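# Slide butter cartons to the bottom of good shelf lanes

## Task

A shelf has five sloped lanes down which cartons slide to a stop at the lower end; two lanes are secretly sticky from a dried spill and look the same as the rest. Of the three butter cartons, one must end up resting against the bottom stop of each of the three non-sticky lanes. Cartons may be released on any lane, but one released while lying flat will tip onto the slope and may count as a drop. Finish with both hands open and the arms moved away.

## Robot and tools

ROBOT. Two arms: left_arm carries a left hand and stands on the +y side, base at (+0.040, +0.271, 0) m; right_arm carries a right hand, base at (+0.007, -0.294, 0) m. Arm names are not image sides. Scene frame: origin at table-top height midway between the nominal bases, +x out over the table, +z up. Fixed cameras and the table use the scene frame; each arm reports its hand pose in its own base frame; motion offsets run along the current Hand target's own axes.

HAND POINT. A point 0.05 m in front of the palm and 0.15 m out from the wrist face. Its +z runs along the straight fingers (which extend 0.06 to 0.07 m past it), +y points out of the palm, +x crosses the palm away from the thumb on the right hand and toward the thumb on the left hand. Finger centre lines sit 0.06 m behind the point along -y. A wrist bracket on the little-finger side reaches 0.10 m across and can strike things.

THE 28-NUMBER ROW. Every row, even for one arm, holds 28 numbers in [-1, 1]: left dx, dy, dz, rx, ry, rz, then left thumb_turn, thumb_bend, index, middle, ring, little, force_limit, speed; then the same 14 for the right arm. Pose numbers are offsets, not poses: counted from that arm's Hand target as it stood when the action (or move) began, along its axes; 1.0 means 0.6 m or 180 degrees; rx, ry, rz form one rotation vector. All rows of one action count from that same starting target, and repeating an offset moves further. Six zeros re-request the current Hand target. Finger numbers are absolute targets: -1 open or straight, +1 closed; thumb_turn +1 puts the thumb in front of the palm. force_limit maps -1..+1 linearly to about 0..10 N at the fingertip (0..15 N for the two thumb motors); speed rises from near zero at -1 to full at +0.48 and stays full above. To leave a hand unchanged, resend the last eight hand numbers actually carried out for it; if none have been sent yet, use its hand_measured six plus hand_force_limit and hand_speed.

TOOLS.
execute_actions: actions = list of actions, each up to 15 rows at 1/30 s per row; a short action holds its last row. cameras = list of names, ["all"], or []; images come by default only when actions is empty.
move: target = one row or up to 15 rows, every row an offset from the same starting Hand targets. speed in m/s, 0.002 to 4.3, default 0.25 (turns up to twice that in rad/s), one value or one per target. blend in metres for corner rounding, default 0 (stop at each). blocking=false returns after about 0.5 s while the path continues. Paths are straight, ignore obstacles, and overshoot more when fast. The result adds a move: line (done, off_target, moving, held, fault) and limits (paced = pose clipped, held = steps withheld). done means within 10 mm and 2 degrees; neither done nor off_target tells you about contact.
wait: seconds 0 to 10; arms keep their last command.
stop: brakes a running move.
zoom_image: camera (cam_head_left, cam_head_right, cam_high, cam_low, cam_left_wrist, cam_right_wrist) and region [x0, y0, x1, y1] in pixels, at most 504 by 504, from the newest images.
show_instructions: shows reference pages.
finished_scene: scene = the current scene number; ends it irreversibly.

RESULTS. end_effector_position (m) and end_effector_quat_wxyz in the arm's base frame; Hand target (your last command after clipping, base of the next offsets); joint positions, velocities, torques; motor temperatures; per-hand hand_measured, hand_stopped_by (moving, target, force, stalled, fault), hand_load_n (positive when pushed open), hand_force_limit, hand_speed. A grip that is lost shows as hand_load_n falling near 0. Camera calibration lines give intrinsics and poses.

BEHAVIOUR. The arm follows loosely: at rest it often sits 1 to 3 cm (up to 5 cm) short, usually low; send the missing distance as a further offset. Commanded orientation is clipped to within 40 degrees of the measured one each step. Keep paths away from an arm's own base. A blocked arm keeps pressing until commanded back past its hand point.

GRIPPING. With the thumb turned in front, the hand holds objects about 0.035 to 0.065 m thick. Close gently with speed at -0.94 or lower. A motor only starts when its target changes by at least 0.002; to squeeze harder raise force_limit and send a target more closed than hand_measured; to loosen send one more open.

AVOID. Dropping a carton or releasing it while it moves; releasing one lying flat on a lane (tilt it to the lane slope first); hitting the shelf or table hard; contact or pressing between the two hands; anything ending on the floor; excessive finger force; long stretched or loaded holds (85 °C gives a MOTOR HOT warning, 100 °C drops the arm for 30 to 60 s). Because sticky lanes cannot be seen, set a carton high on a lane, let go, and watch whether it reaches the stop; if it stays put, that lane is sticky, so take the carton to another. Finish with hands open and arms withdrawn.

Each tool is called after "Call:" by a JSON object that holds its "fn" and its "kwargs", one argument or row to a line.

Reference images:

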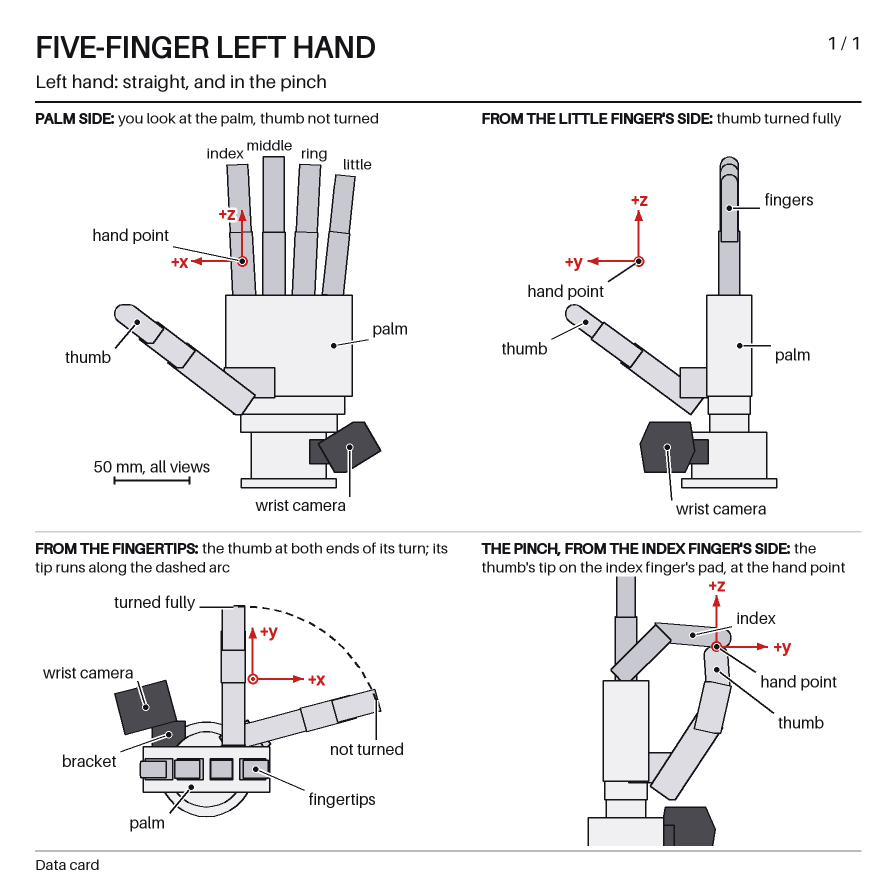

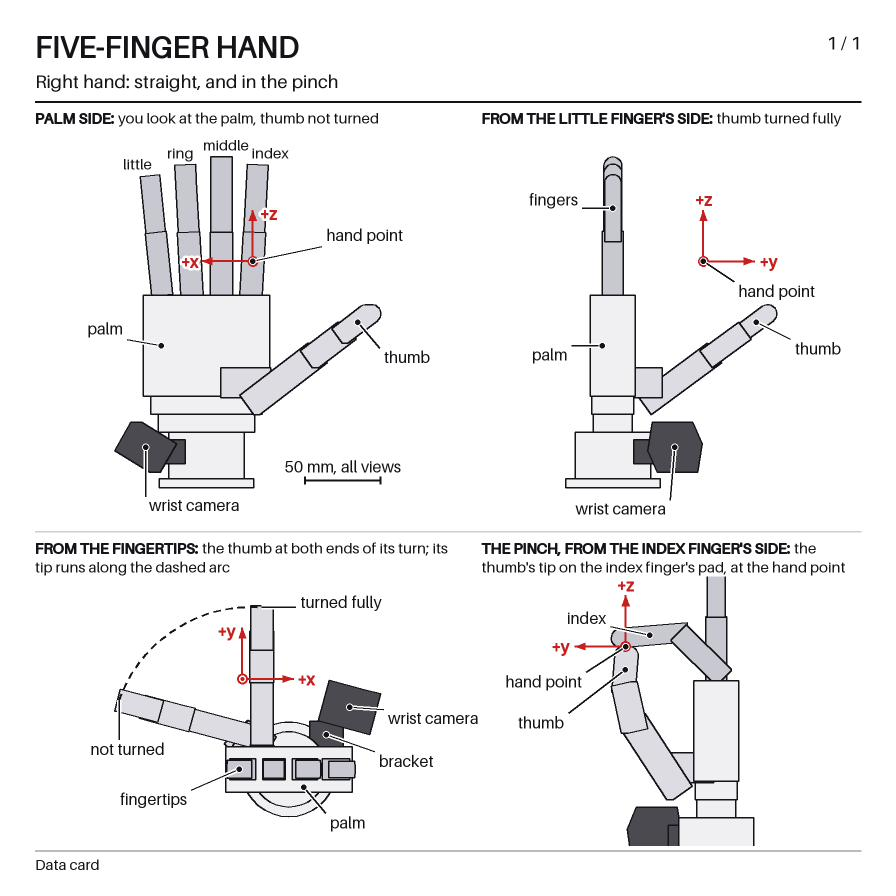

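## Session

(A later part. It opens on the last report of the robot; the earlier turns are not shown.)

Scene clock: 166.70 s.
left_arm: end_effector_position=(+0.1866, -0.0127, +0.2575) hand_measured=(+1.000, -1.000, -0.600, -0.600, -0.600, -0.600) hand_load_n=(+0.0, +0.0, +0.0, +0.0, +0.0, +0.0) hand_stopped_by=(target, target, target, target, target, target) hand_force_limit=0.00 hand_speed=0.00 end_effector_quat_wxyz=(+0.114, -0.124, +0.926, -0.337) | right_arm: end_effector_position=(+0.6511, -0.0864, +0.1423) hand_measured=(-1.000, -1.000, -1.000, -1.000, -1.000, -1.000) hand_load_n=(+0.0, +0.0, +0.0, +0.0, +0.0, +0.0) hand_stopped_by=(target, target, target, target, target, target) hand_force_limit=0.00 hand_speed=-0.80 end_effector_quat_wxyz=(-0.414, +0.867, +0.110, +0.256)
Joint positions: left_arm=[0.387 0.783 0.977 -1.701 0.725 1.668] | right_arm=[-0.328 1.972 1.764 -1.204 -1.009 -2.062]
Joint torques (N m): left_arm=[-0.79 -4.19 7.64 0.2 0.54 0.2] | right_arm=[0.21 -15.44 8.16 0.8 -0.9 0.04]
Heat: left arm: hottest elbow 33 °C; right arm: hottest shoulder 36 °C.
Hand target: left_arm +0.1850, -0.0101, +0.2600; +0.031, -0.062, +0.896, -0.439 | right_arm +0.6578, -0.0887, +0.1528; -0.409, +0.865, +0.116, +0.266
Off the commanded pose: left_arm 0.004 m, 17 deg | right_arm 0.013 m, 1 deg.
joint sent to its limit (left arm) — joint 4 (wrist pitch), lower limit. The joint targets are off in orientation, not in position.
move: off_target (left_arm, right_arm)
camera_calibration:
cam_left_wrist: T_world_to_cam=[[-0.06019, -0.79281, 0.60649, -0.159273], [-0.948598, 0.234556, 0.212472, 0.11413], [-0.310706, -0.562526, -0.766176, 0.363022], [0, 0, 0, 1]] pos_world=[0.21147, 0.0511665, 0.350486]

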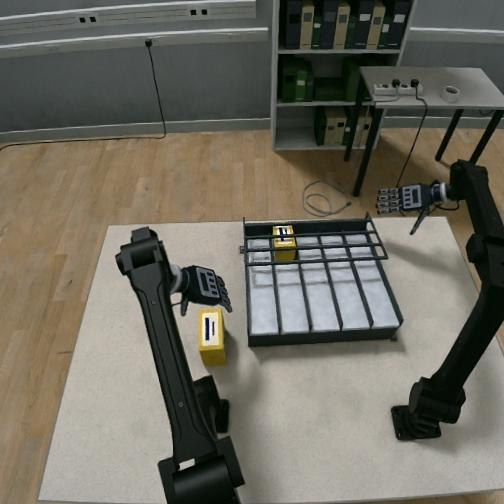

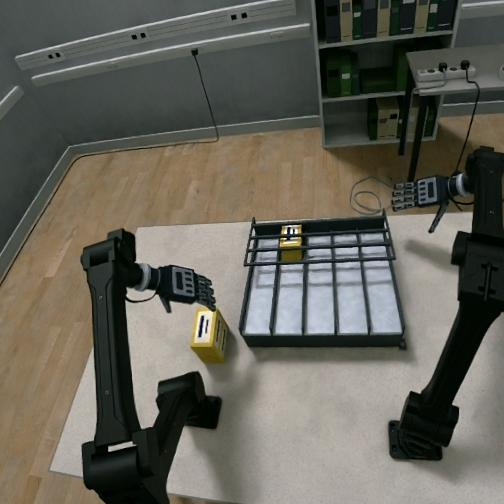

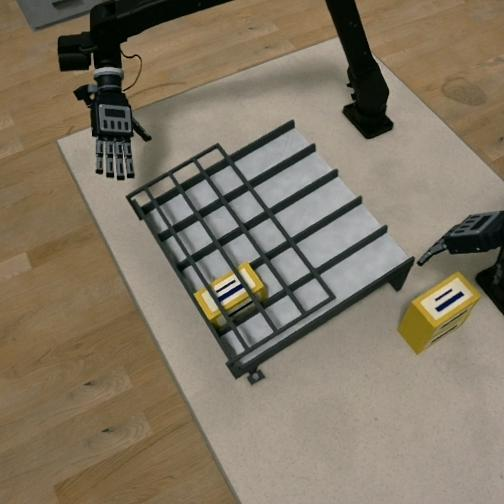

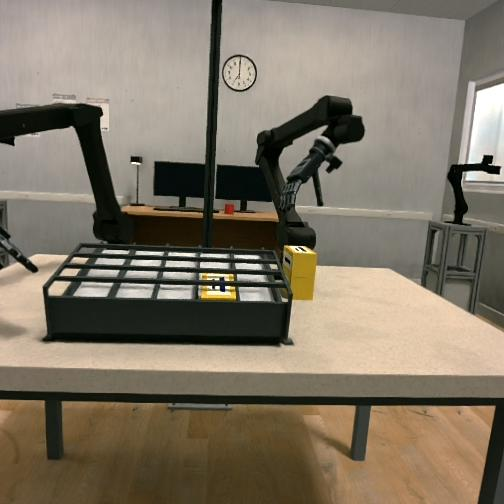

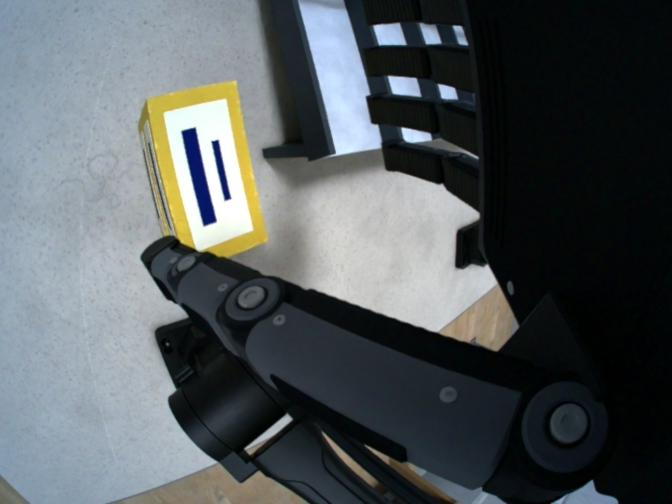

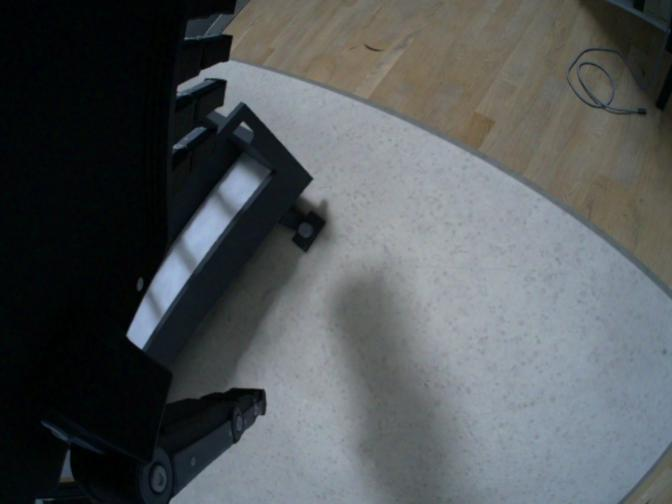

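Call:
{"fn": "move", "kwargs": {
  "target": [-0.0068,0.118,0.1062,0,0.0044,0.0034,1,-1,-0.6,-0.6,-0.6,-0.6,0,0,0,0,0,0,0,0,-1,-1,-1,-1,-1,-1,0,-0.8],
  "speed": 0.15,
  "cameras": ["cam_left_wrist","cam_head_left","cam_low"]
}}

Scene clock: 171.43 s.
left_arm: end_effector_position=(+0.1916, -0.0174, +0.1671) hand_measured=(+1.000, -1.000, -0.600, -0.600, -0.600, -0.600) hand_load_n=(+0.0, +0.0, +0.0, +0.0, +0.0, +0.0) hand_stopped_by=(target, target, target, target, target, target) hand_force_limit=0.00 hand_speed=0.00 end_effector_quat_wxyz=(+0.038, -0.057, +0.902, -0.426) | right_arm: end_effector_position=(+0.6511, -0.0864, +0.1423) hand_measured=(-1.000, -1.000, -1.000, -1.000, -1.000, -1.000) hand_load_n=(+0.0, +0.0, +0.0, +0.0, +0.0, +0.0) hand_stopped_by=(target, target, target, target, target, target) hand_force_limit=0.00 hand_speed=-0.80 end_effector_quat_wxyz=(-0.414, +0.867, +0.110, +0.256)
Joint positions: left_arm=[0.447 1.008 0.797 -1.701 0.832 2.043] | right_arm=[-0.328 1.972 1.764 -1.204 -1.009 -2.062]
Joint torques (N m): left_arm=[-0.67 -5.48 6.45 -0.44 0.74 0.2] | right_arm=[0.15 -15.15 8.12 0.77 -0.91 0.03]
Heat: left arm: hottest elbow 33 °C; right arm: hottest shoulder 36 °C.
Hand target: left_arm +0.1900, -0.0165, +0.1650; +0.027, -0.054, +0.896, -0.440 | right_arm +0.6578, -0.0887, +0.1528; -0.409, +0.865, +0.116, +0.266
Off the commanded pose: left_arm 0.003 m, 2 deg | right_arm 0.013 m, 1 deg.
joint sent to its limit (left arm) — joint 4 (wrist pitch), lower limit. The joint targets still meet the commanded pose.
move: off_target (right_arm)
camera_calibration:
cam_left_wrist: T_world_to_cam=[[-0.150023, -0.646405, 0.7481, -0.111754], [-0.868417, 0.447842, 0.212812, 0.127486], [-0.472594, -0.617736, -0.628536, 0.299717], [0, 0, 0, 1]] pos_world=[0.23559, 0.0558142, 0.244856]
Images, in order (width x height): cam_head_left 504x504, cam_low 504x504, cam_left_wrist 672x504.

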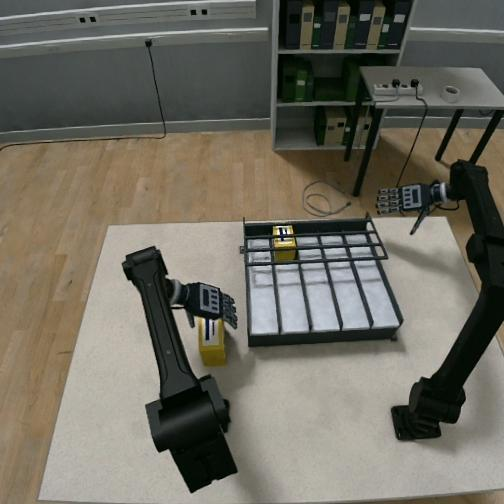

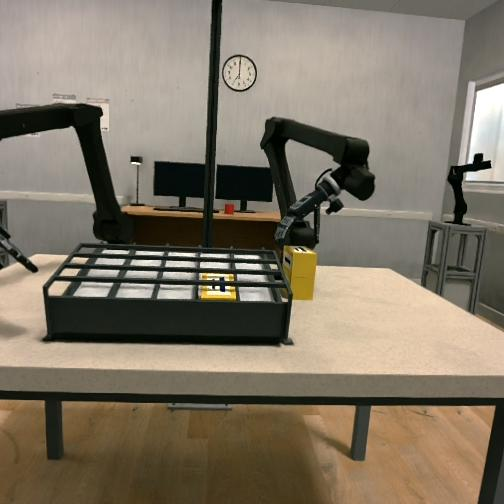

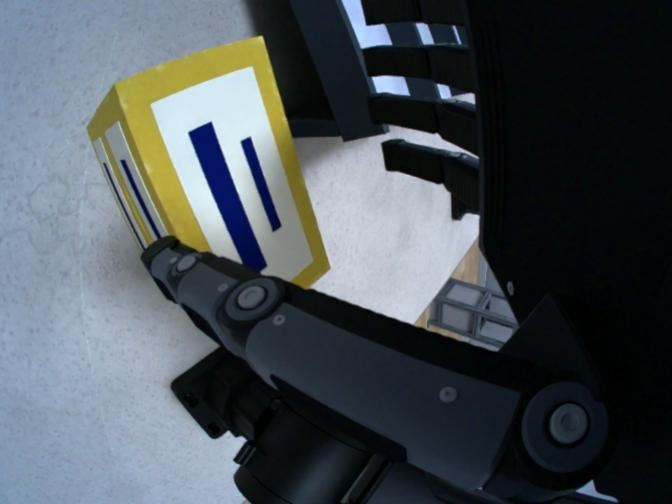

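Call:
{"fn": "move", "kwargs": {
  "target": [
    [0.0032,0.0728,0.0543,0,0,0,1,-1,-0.6,-0.6,-0.6,-0.6,0,0,0,0,0,0,0,0,-1,-1,-1,-1,-1,-1,0,-0.8],
    [0.0032,0.0728,0.0543,0,0,0,1,-0.7,-0.1,-0.1,-0.1,-0.1,0.2,-0.85,0,0,0,0,0,0,-1,-1,-1,-1,-1,-1,0,-0.8]
  ],
  "speed": 0.1,
  "cameras": ["cam_left_wrist","cam_low"]
}}

Call:
{"fn": "zoom_image", "kwargs": {
  "camera": "cam_low",
  "region": [220, 180, 380, 340]
}}

Scene clock: 175.67 s.
left_arm: end_effector_position=(+0.1874, -0.0164, +0.1143) hand_measured=(+1.000, -0.802, -0.160, -0.186, -0.172, -0.116) hand_load_n=(+6.5, +19.5, +7.0, +2.0, +2.0, +8.0) hand_stopped_by=(target, force, force, force, force, force) hand_force_limit=0.20 hand_speed=-0.85 end_effector_quat_wxyz=(+0.029, -0.059, +0.898, -0.434) | right_arm: end_effector_position=(+0.6511, -0.0864, +0.1423) hand_measured=(-1.000, -1.000, -1.000, -1.000, -1.000, -1.000) hand_load_n=(+0.0, +0.0, +0.0, +0.0, +0.0, +0.0) hand_stopped_by=(target, target, target, target, target, target) hand_force_limit=0.00 hand_speed=-0.80 end_effector_quat_wxyz=(-0.414, +0.867, +0.110, +0.256)
Joint positions: left_arm=[0.466 1.077 0.685 -1.572 0.834 2.082] | right_arm=[-0.328 1.972 1.764 -1.204 -1.009 -2.062]
Joint torques (N m): left_arm=[-1.08 -5.83 5.97 0.01 0.71 0.17] | right_arm=[0.21 -15.27 8.1 0.65 -0.89 0.03]
Heat: left arm: hottest elbow 33 °C; right arm: hottest shoulder 36 °C.
Hand target: left_arm +0.1879, -0.0158, +0.1105; +0.027, -0.055, +0.896, -0.440 | right_arm +0.6578, -0.0887, +0.1528; -0.409, +0.865, +0.116, +0.266
Off the commanded pose: left_arm 0.004 m, 1 deg | right_arm 0.013 m, 1 deg.
joint sent to its limit (left arm) — joint 6 (wrist roll), upper limit. The joint targets still meet the commanded pose.
move: off_target (right_arm)
camera_calibration:
cam_left_wrist: T_world_to_cam=[[-0.141069, -0.630934, 0.762903, -0.0754431], [-0.862874, 0.45614, 0.217681, 0.133146], [-0.485333, -0.627581, -0.608764, 0.265118], [0, 0, 0, 1]] pos_world=[0.232916, 0.0580502, 0.189967]
Images, in order (width x height): cam_low 504x504, cam_left_wrist 672x504.

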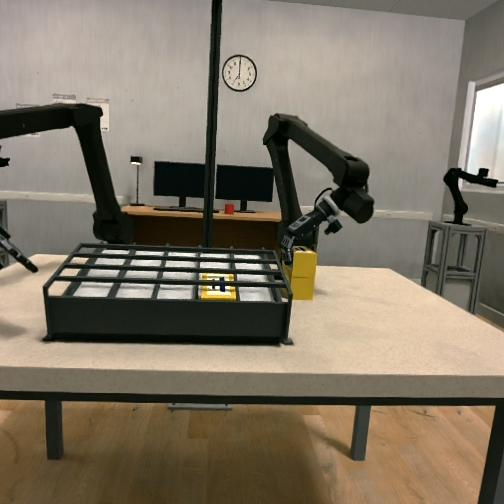

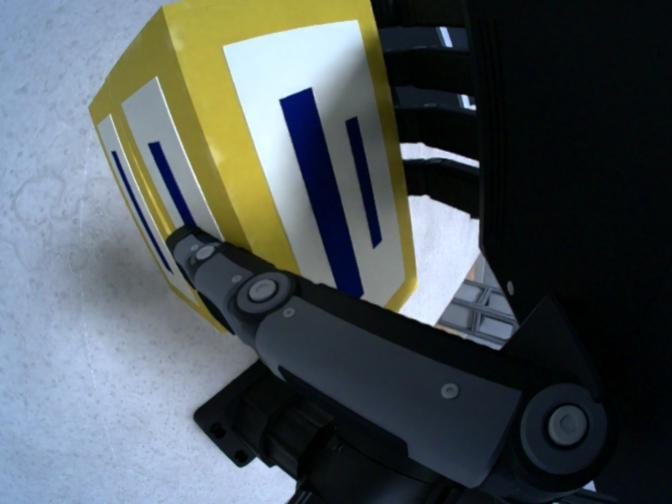

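Scaled by 3.150.

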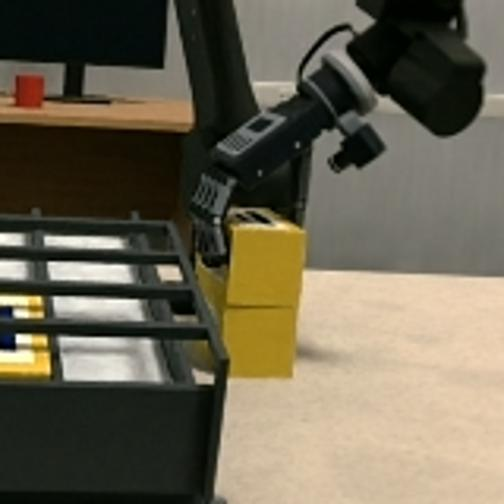

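Call:
{"fn": "move", "kwargs": {
  "target": [
    [-0.0198,-0.0803,-0.0597,0,0,0,1,-0.7,-0.1,-0.1,-0.1,-0.1,0.2,-0.85,0,0,0,0,0,0,-1,-1,-1,-1,-1,-1,0,-0.8],
    [-0.1185,-0.2535,-0.0005,0,0.0383,-0.0264,1,-0.7,-0.1,-0.1,-0.1,-0.1,0.2,-0.85,0,0,0,0,0,0,-1,-1,-1,-1,-1,-1,0,-0.8],
    [-0.1637,-0.5027,0.2915,0,0.0383,-0.0264,1,-0.7,-0.1,-0.1,-0.1,-0.1,0.2,-0.85,0,0,0,0,0,0,-1,-1,-1,-1,-1,-1,0,-0.8]
  ],
  "speed": [0.12,0.2,0.2],
  "blend": [0.02,0.03,0],
  "cameras": ["cam_left_wrist","cam_low","cam_head_left","cam_head_right"]
}}

Scene clock: 181.80 s.
left_arm: end_effector_position=(+0.3060, -0.3083, +0.2106) hand_measured=(+1.000, -0.802, -0.160, -0.186, -0.172, -0.116) hand_load_n=(+7.0, +19.5, +7.5, +2.0, +1.5, +7.0) hand_stopped_by=(target, force, force, force, force, force) hand_force_limit=0.20 hand_speed=-0.85 end_effector_quat_wxyz=(-0.067, -0.073, +0.902, -0.420) | right_arm: end_effector_position=(+0.6511, -0.0864, +0.1423) hand_measured=(-1.000, -1.000, -1.000, -1.000, -1.000, -1.000) hand_load_n=(+0.0, +0.0, +0.0, +0.0, +0.0, +0.0) hand_stopped_by=(target, target, target, target, target, target) hand_force_limit=0.00 hand_speed=-0.80 end_effector_quat_wxyz=(-0.414, +0.867, +0.110, +0.256)
Joint positions: left_arm=[-0.496 1.341 1.145 -0.919 0.781 0.723] | right_arm=[-0.328 1.972 1.764 -1.204 -1.009 -2.062]
Joint torques (N m): left_arm=[-1.49 -14.27 12.41 1.66 0.96 -0.19] | right_arm=[0.5 -15.38 8.06 0.8 -0.91 0.04]
Heat: left arm: hottest elbow 33 °C; right arm: hottest shoulder 36 °C.
Hand target: left_arm +0.3246, -0.3244, +0.2420; -0.045, -0.065, +0.893, -0.443 | right_arm +0.6578, -0.0887, +0.1528; -0.409, +0.865, +0.116, +0.266
Off the commanded pose: left_arm 0.040 m, 4 deg | right_arm 0.013 m, 1 deg.
move: off_target (left_arm, right_arm)
camera_calibration:
cam_left_wrist: T_world_to_cam=[[-0.0348776, -0.638148, 0.769124, -0.35244], [-0.7786, 0.499832, 0.379407, 0.30132], [-0.626551, -0.585607, -0.514295, 0.234455], [0, 0, 0, 1]] pos_world=[0.369214, -0.23822, 0.277326]
Images, in order (width x height): cam_head_left 504x504, cam_head_right 504x504, cam_low 504x504, cam_left_wrist 672x504.

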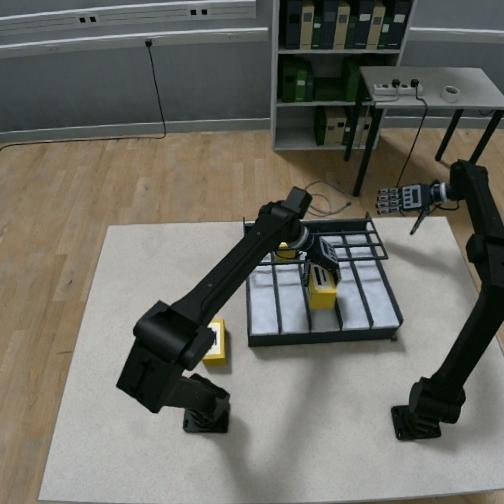

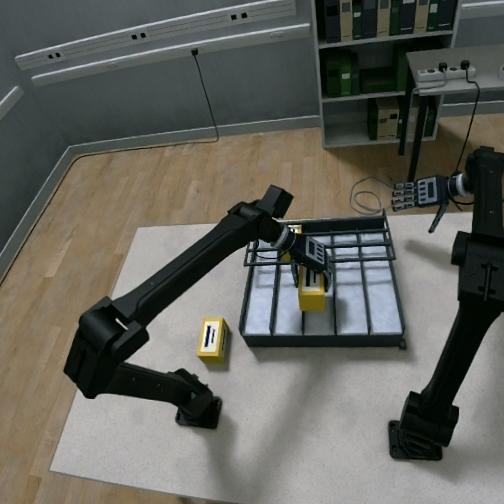

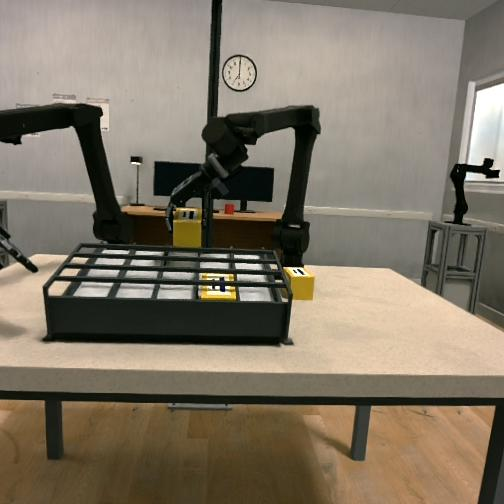

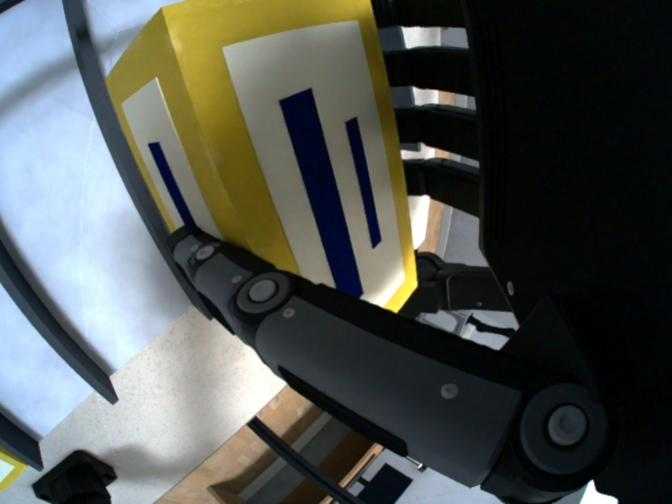

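Call:
{"fn": "move", "kwargs": {
  "target": [-0.0085,0.109,0.1048,0,0.0068,-0.0088,1,-0.7,-0.1,-0.1,-0.1,-0.1,0.2,-0.85,0,0,0,0,0,0,-1,-1,-1,-1,-1,-1,0,-0.8],
  "speed": 0.12,
  "cameras": ["cam_left_wrist","cam_low","cam_head_left"]
}}

Call:
{"fn": "zoom_image", "kwargs": {
  "camera": "cam_head_left",
  "region": [280, 250, 370, 340]
}}

Call:
{"fn": "zoom_image", "kwargs": {
  "camera": "cam_low",
  "region": [130, 220, 230, 320]
}}

Scene clock: 185.83 s.
left_arm: end_effector_position=(+0.3154, -0.3269, +0.1456) hand_measured=(+1.000, -0.804, -0.160, -0.186, -0.172, -0.116) hand_load_n=(+7.0, +20.0, +7.5, +1.5, +1.5, +7.5) hand_stopped_by=(target, force, force, force, force, force) hand_force_limit=0.20 hand_speed=-0.85 end_effector_quat_wxyz=(-0.061, -0.070, +0.896, -0.434) | right_arm: end_effector_position=(+0.6511, -0.0864, +0.1423) hand_measured=(-1.000, -1.000, -1.000, -1.000, -1.000, -1.000) hand_load_n=(+0.0, +0.0, +0.0, +0.0, +0.0, +0.0) hand_stopped_by=(target, target, target, target, target, target) hand_force_limit=0.00 hand_speed=-0.80 end_effector_quat_wxyz=(-0.414, +0.867, +0.110, +0.256)
Joint positions: left_arm=[-0.518 1.418 1.031 -0.671 0.785 0.68] | right_arm=[-0.328 1.972 1.764 -1.204 -1.009 -2.062]
Joint torques (N m): left_arm=[-1.61 -15.03 8.12 1.87 0.95 -0.17] | right_arm=[0.21 -15.27 8.12 0.87 -0.92 0.03]
Heat: left arm: hottest elbow 34 °C; right arm: hottest shoulder 36 °C.
Hand target: left_arm +0.3180, -0.3349, +0.1521; -0.061, -0.073, +0.892, -0.443 | right_arm +0.6578, -0.0887, +0.1528; -0.409, +0.865, +0.116, +0.266
Off the commanded pose: left_arm 0.011 m, 1 deg | right_arm 0.013 m, 1 deg.
move: off_target (left_arm, right_arm)
camera_calibration:
cam_left_wrist: T_world_to_cam=[[-0.0433601, -0.616379, 0.786255, -0.306557], [-0.785906, 0.506939, 0.35407, 0.350962], [-0.616824, -0.60257, -0.506396, 0.186214], [0, 0, 0, 1]] pos_world=[0.377392, -0.254665, 0.211065]
Images, in order (width x height): cam_head_left 504x504, cam_low 504x504, cam_left_wrist 672x504.

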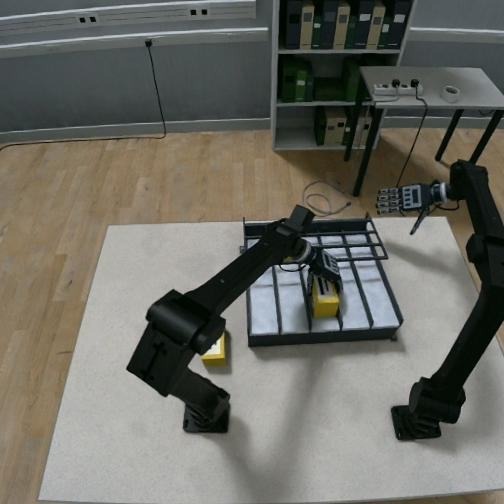

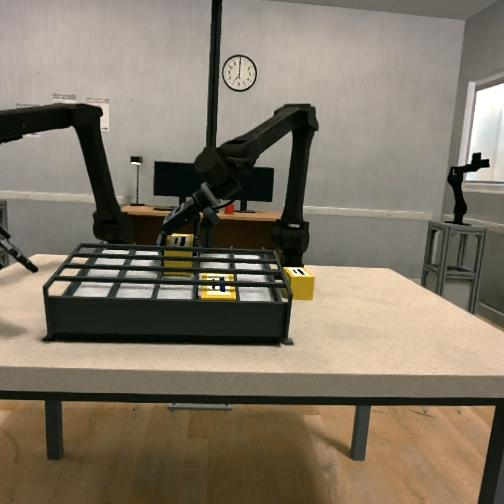

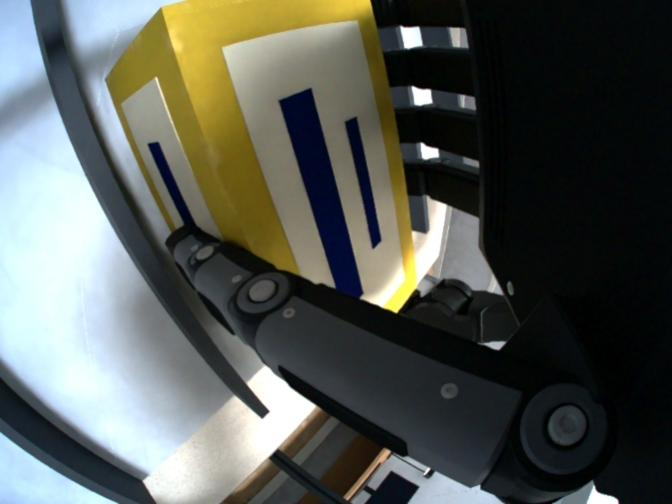

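Scaled by 5.600.

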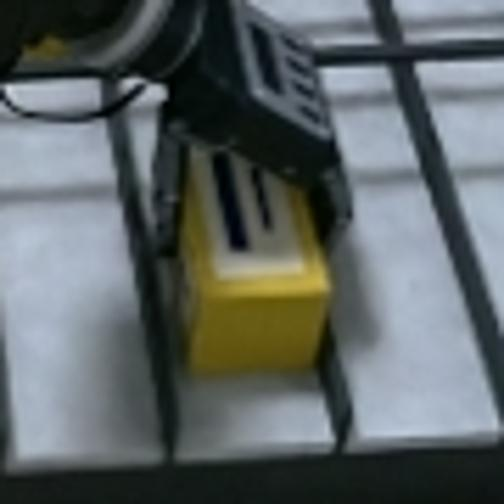

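Scaled by 5.040.

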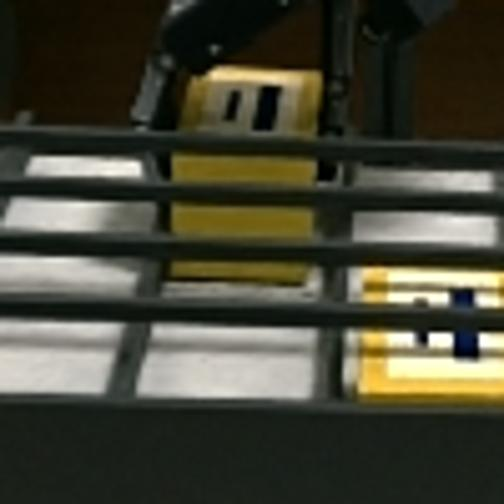

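Call:
{"fn": "move", "kwargs": {
  "target": [
    [-0.0013,0.01,-0.0132,0,0,0,1,-0.7,-0.1,-0.1,-0.1,-0.1,0.2,-0.85,0,0,0,0,0,0,-1,-1,-1,-1,-1,-1,0,-0.8],
    [-0.0035,0.0203,-0.005,0,0,0,1,-0.7,-0.1,-0.1,-0.1,-0.1,0.2,-0.85,0,0,0,0,0,0,-1,-1,-1,-1,-1,-1,0,-0.8],
    [-0.0035,0.0203,-0.005,0,0,0,1,-1,-0.6,-0.6,-0.6,-0.6,0.2,0,0,0,0,0,0,0,-1,-1,-1,-1,-1,-1,0,-0.8]
  ],
  "speed": 0.06,
  "cameras": ["cam_left_wrist","cam_low","cam_head_left"]
}}

Scene clock: 188.97 s.
left_arm: end_effector_position=(+0.3162, -0.3247, +0.1445) hand_measured=(+1.000, -1.000, -0.600, -0.600, -0.600, -0.600) hand_load_n=(+0.0, +0.0, +0.0, +0.0, +0.0, +0.0) hand_stopped_by=(target, target, target, target, target, target) hand_force_limit=0.20 hand_speed=0.00 end_effector_quat_wxyz=(-0.063, -0.072, +0.893, -0.440) | right_arm: end_effector_position=(+0.6511, -0.0864, +0.1423) hand_measured=(-1.000, -1.000, -1.000, -1.000, -1.000, -1.000) hand_load_n=(+0.0, +0.0, +0.0, +0.0, +0.0, +0.0) hand_stopped_by=(target, target, target, target, target, target) hand_force_limit=0.00 hand_speed=-0.80 end_effector_quat_wxyz=(-0.414, +0.867, +0.110, +0.256)
Joint positions: left_arm=[-0.506 1.418 1.021 -0.658 0.803 0.68] | right_arm=[-0.328 1.972 1.764 -1.204 -1.009 -2.062]
Joint torques (N m): left_arm=[-1.03 -15.27 7.15 1.57 0.66 0.04] | right_arm=[0.32 -15.38 8.05 0.79 -0.89 0.02]
Heat: left arm: hottest elbow 34 °C; right arm: hottest shoulder 36 °C.
Hand target: left_arm +0.3180, -0.3251, +0.1440; -0.061, -0.073, +0.892, -0.443 | right_arm +0.6578, -0.0887, +0.1528; -0.409, +0.865, +0.116, +0.266
Off the commanded pose: left_arm 0.002 m, 0 deg | right_arm 0.013 m, 1 deg.
move: off_target (right_arm)
camera_calibration:
cam_left_wrist: T_world_to_cam=[[-0.0376815, -0.604426, 0.795769, -0.303716], [-0.785632, 0.510041, 0.3502, 0.35232], [-0.617545, -0.611986, -0.494076, 0.182909], [0, 0, 0, 1]] pos_world=[0.378304, -0.251334, 0.208676]
Images, in order (width x height): cam_head_left 504x504, cam_low 504x504, cam_left_wrist 672x504.

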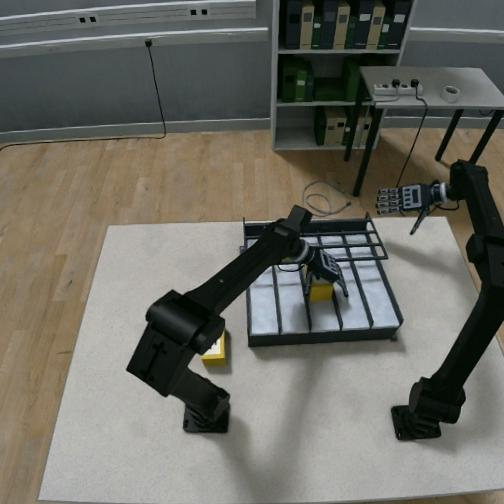

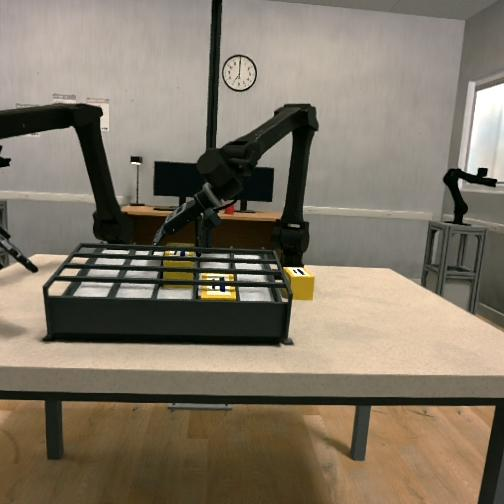

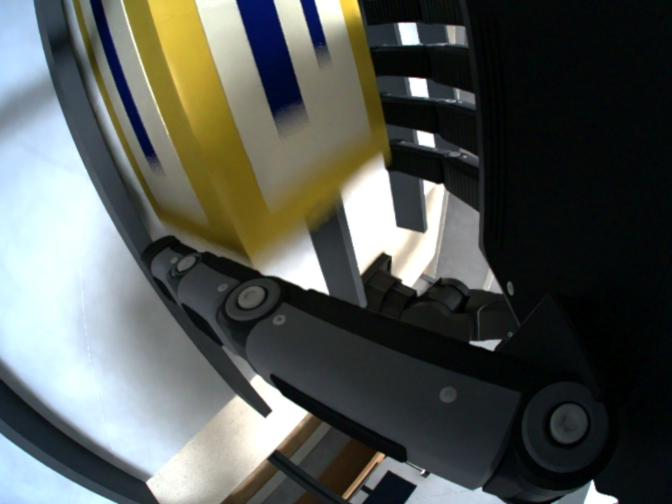

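Call:
{"fn": "move", "kwargs": {
  "target": [
    [0.0275,-0.1237,-0.0953,0,0,0,1,-1,-0.6,-0.6,-0.6,-0.6,0,0,0,0,0,0,0,0,-1,-1,-1,-1,-1,-1,0,-0.8],
    [0.171,0.2667,-0.4538,0.0025,-0.0455,0.035,1,-1,-0.6,-0.6,-0.6,-0.6,0,0,0,0,0,0,0,0,-1,-1,-1,-1,-1,-1,0,-0.8],
    [0.1637,0.3777,-0.3777,0.0025,-0.0455,0.035,1,-1,-0.6,-0.6,-0.6,-0.6,0,0,0,0,0,0,0,0,-1,-1,-1,-1,-1,-1,0,-0.8]
  ],
  "speed": [0.2,0.35,0.2],
  "blend": [0.03,0.03,0],
  "cameras": ["cam_left_wrist","cam_low","cam_head_left"]
}}

Call:
{"fn": "zoom_image", "kwargs": {
  "camera": "cam_left_wrist",
  "region": [60, 0, 360, 300]
}}

Scene clock: 193.80 s.
left_arm: end_effector_position=(+0.1899, -0.0181, +0.1231) hand_measured=(+1.000, -1.000, -0.600, -0.600, -0.600, -0.600) hand_load_n=(+0.0, +0.0, +0.0, +0.0, +0.0, +0.0) hand_stopped_by=(target, target, target, target, target, target) hand_force_limit=0.00 hand_speed=0.00 end_effector_quat_wxyz=(+0.031, -0.058, +0.897, -0.437) | right_arm: end_effector_position=(+0.6511, -0.0864, +0.1423) hand_measured=(-1.000, -1.000, -1.000, -1.000, -1.000, -1.000) hand_load_n=(+0.0, +0.0, +0.0, +0.0, +0.0, +0.0) hand_stopped_by=(target, target, target, target, target, target) hand_force_limit=0.00 hand_speed=-0.80 end_effector_quat_wxyz=(-0.414, +0.867, +0.110, +0.256)
Joint positions: left_arm=[0.46 1.07 0.704 -1.594 0.843 2.079] | right_arm=[-0.328 1.972 1.764 -1.204 -1.009 -2.062]
Joint torques (N m): left_arm=[-0.67 -5.71 6.23 -0.25 0.63 0.17] | right_arm=[0.38 -15.38 8.08 0.87 -0.9 0.04]
Heat: left arm: hottest elbow 34 °C; right arm: hottest shoulder 36 °C.
Hand target: left_arm +0.1900, -0.0161, +0.1200; +0.028, -0.055, +0.895, -0.443 | right_arm +0.6578, -0.0887, +0.1528; -0.409, +0.865, +0.116, +0.266
Off the commanded pose: left_arm 0.004 m, 1 deg | right_arm 0.013 m, 1 deg.
joint sent to its limit (left arm) — joint 6 (wrist roll), upper limit. The joint targets still meet the commanded pose.
move: off_target (right_arm)
camera_calibration:
cam_left_wrist: T_world_to_cam=[[-0.145343, -0.625876, 0.76626, -0.0824005], [-0.863799, 0.457907, 0.210172, 0.135311], [-0.482418, -0.631347, -0.607185, 0.269891], [0, 0, 0, 1]] pos_world=[0.235106, 0.0568628, 0.198576]
Images, in order (width x height): cam_head_left 504x504, cam_low 504x504, cam_left_wrist 672x504.

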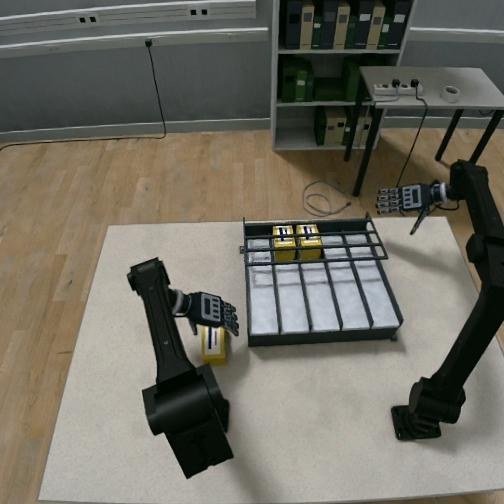

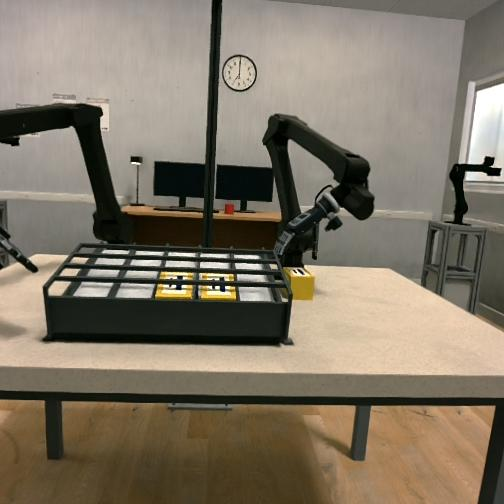

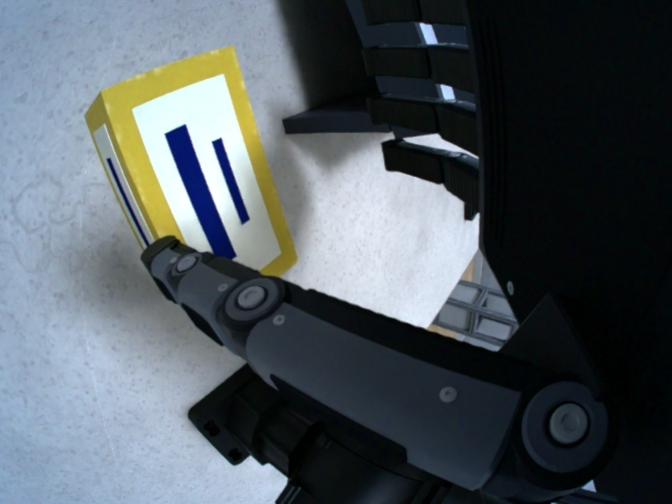

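Scaled by 1.680 from the camera's 672x504 image, which has a finer 960x720 frame.

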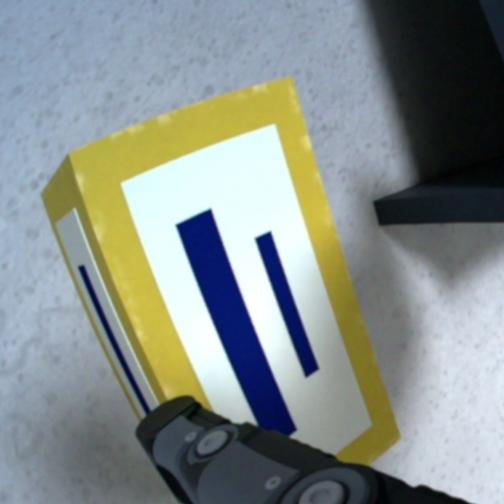

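Call:
{"fn": "move", "kwargs": {
  "target": [
    [0.0058,0.1017,0.0702,0,0,0,1,-1,-0.6,-0.6,-0.6,-0.6,0,0,0,0,0,0,0,0,-1,-1,-1,-1,-1,-1,0,-0.8],
    [0.0058,0.1017,0.0702,0,0,0,1,-0.7,-0.1,-0.1,-0.1,-0.1,0.1,-0.85,0,0,0,0,0,0,-1,-1,-1,-1,-1,-1,0,-0.8]
  ],
  "speed": 0.1,
  "cameras": ["cam_left_wrist","cam_low"]
}}

Scene clock: 198.23 s.
left_arm: end_effector_position=(+0.1873, -0.0142, +0.0502) hand_measured=(+1.000, -0.802, -0.160, -0.186, -0.186, -0.144) hand_load_n=(+7.0, +17.5, +5.5, +3.0, +1.5, +6.5) hand_stopped_by=(target, force, force, force, force, force) hand_force_limit=0.10 hand_speed=-0.85 end_effector_quat_wxyz=(+0.029, -0.063, +0.899, -0.433) | right_arm: end_effector_position=(+0.6511, -0.0864, +0.1423) hand_measured=(-1.000, -1.000, -1.000, -1.000, -1.000, -1.000) hand_load_n=(+0.0, +0.0, +0.0, +0.0, +0.0, +0.0) hand_stopped_by=(target, target, target, target, target, target) hand_force_limit=0.00 hand_speed=-0.80 end_effector_quat_wxyz=(-0.414, +0.867, +0.110, +0.256)
Joint positions: left_arm=[0.474 1.189 0.573 -1.348 0.83 2.082] | right_arm=[-0.328 1.972 1.764 -1.204 -1.009 -2.062]
Joint torques (N m): left_arm=[-0.85 -6.36 5.12 0.02 0.63 0.17] | right_arm=[0.09 -15.03 8.14 0.88 -0.89 0.04]
Heat: left arm: hottest elbow 33 °C; right arm: hottest shoulder 36 °C.
Hand target: left_arm +0.1860, -0.0131, +0.0459; +0.027, -0.055, +0.895, -0.443 | right_arm +0.6578, -0.0887, +0.1528; -0.409, +0.865, +0.116, +0.266
Off the commanded pose: left_arm 0.005 m, 1 deg | right_arm 0.013 m, 1 deg.
joint sent to its limit (left arm) — joint 6 (wrist roll), upper limit. The joint targets still meet the commanded pose.
move: off_target (right_arm)
camera_calibration:
cam_left_wrist: T_world_to_cam=[[-0.13468, -0.633842, 0.761646, -0.0263072], [-0.865421, 0.449608, 0.221133, 0.146202], [-0.482606, -0.629362, -0.609094, 0.226987], [0, 0, 0, 1]] pos_world=[0.232528, 0.0604487, 0.125963]
Images, in order (width x height): cam_low 504x504, cam_left_wrist 672x504.

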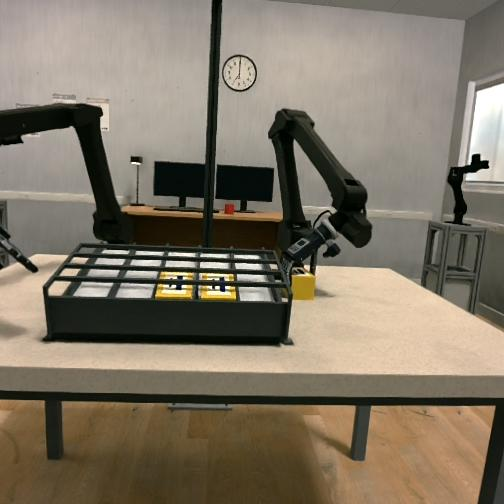

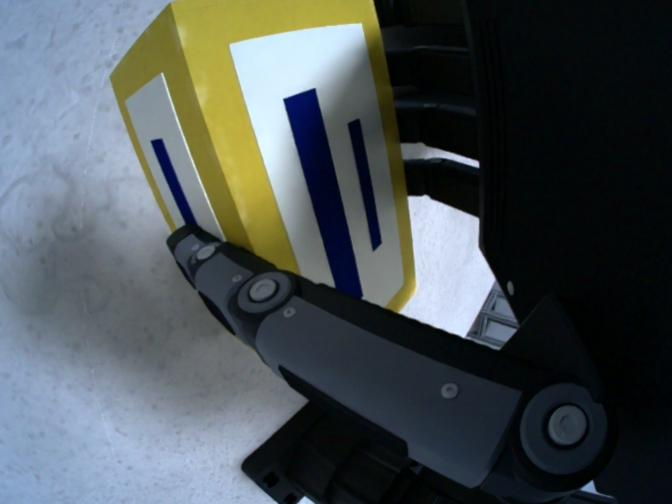

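Call:
{"fn": "move", "kwargs": {
  "target": [
    [-0.0165,-0.159,-0.1215,0,0,0,1,-0.7,-0.1,-0.1,-0.1,-0.1,0.1,-0.85,0,0,0,0,0,0,-1,-1,-1,-1,-1,-1,0,-0.8],
    [-0.1168,-0.3877,-0.0563,0,0.0383,-0.0264,1,-0.7,-0.1,-0.1,-0.1,-0.1,0.1,-0.85,0,0,0,0,0,0,-1,-1,-1,-1,-1,-1,0,-0.8],
    [-0.1465,-0.7958,0.4392,0,0.0383,-0.0264,1,-0.7,-0.1,-0.1,-0.1,-0.1,0.1,-0.85,0,0,0,0,0,0,-1,-1,-1,-1,-1,-1,0,-0.8]
  ],
  "speed": [0.15,0.25,0.25],
  "blend": [0.02,0.03,0],
  "cameras": ["cam_left_wrist","cam_low","cam_head_left","cam_head_right"]
}}

Scene clock: 204.67 s.
left_arm: end_effector_position=(+0.3206, -0.4790, +0.2292) hand_measured=(+1.000, -0.802, -0.160, -0.186, -0.186, -0.144) hand_load_n=(+7.5, +17.5, +5.5, +3.0, +1.5, +6.0) hand_stopped_by=(target, force, force, force, force, force) hand_force_limit=0.10 hand_speed=-0.85 end_effector_quat_wxyz=(-0.060, -0.068, +0.904, -0.418) | right_arm: end_effector_position=(+0.6511, -0.0864, +0.1423) hand_measured=(-1.000, -1.000, -1.000, -1.000, -1.000, -1.000) hand_load_n=(+0.0, +0.0, +0.0, +0.0, +0.0, +0.0) hand_stopped_by=(target, target, target, target, target, target) hand_force_limit=0.00 hand_speed=-0.80 end_effector_quat_wxyz=(-0.414, +0.867, +0.110, +0.256)
Joint positions: left_arm=[-0.779 1.594 1.45 -0.766 0.618 0.423] | right_arm=[-0.328 1.972 1.764 -1.204 -1.009 -2.062]
Joint torques (N m): left_arm=[-1.38 -19.72 13.09 1.66 0.74 -0.15] | right_arm=[0.32 -15.21 8.16 0.85 -0.9 0.03]
Heat: left arm: hottest elbow 34 °C; right arm: hottest shoulder 36 °C.
Hand target: left_arm +0.3347, -0.4976, +0.2658; -0.045, -0.066, +0.892, -0.446 | right_arm +0.6578, -0.0887, +0.1528; -0.409, +0.865, +0.116, +0.266
Off the commanded pose: left_arm 0.043 m, 4 deg | right_arm 0.013 m, 1 deg.
move: off_target (left_arm, right_arm)
camera_calibration:
cam_left_wrist: T_world_to_cam=[[-0.0489315, -0.643358, 0.764, -0.471921], [-0.784334, 0.498346, 0.369419, 0.394391], [-0.618405, -0.581155, -0.528993, 0.156109], [0, 0, 0, 1]] pos_world=[0.382781, -0.409434, 0.297433]
Images, in order (width x height): cam_head_left 504x504, cam_head_right 504x504, cam_low 504x504, cam_left_wrist 672x504.

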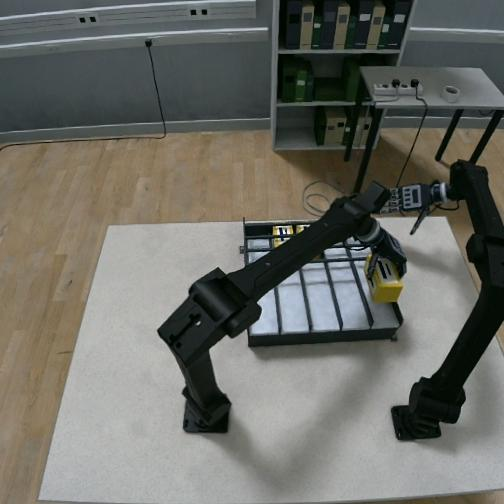

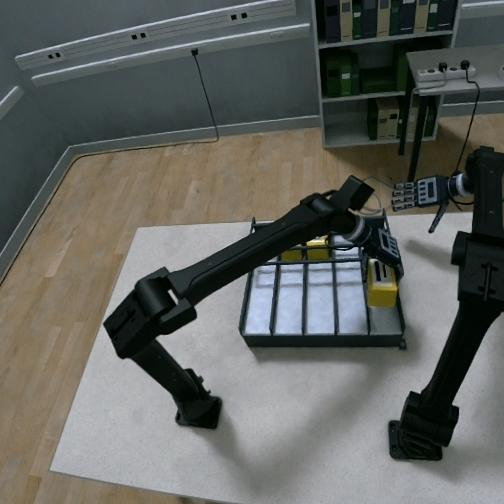

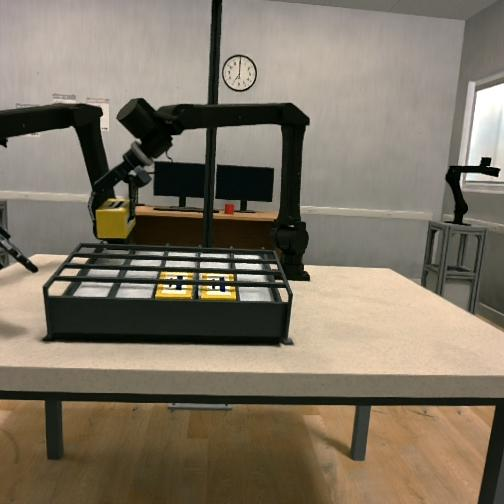

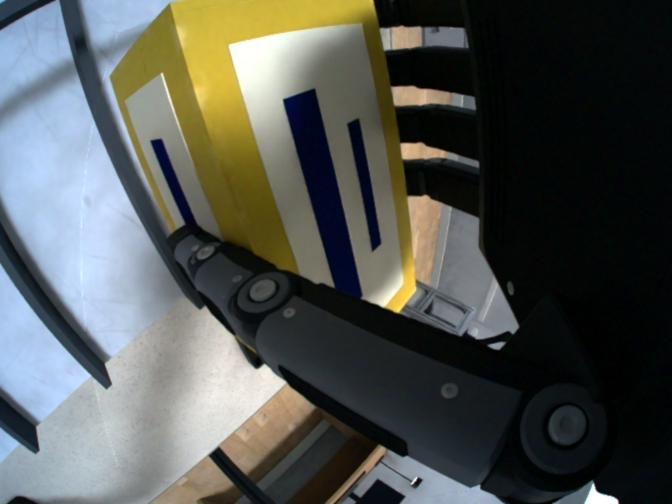

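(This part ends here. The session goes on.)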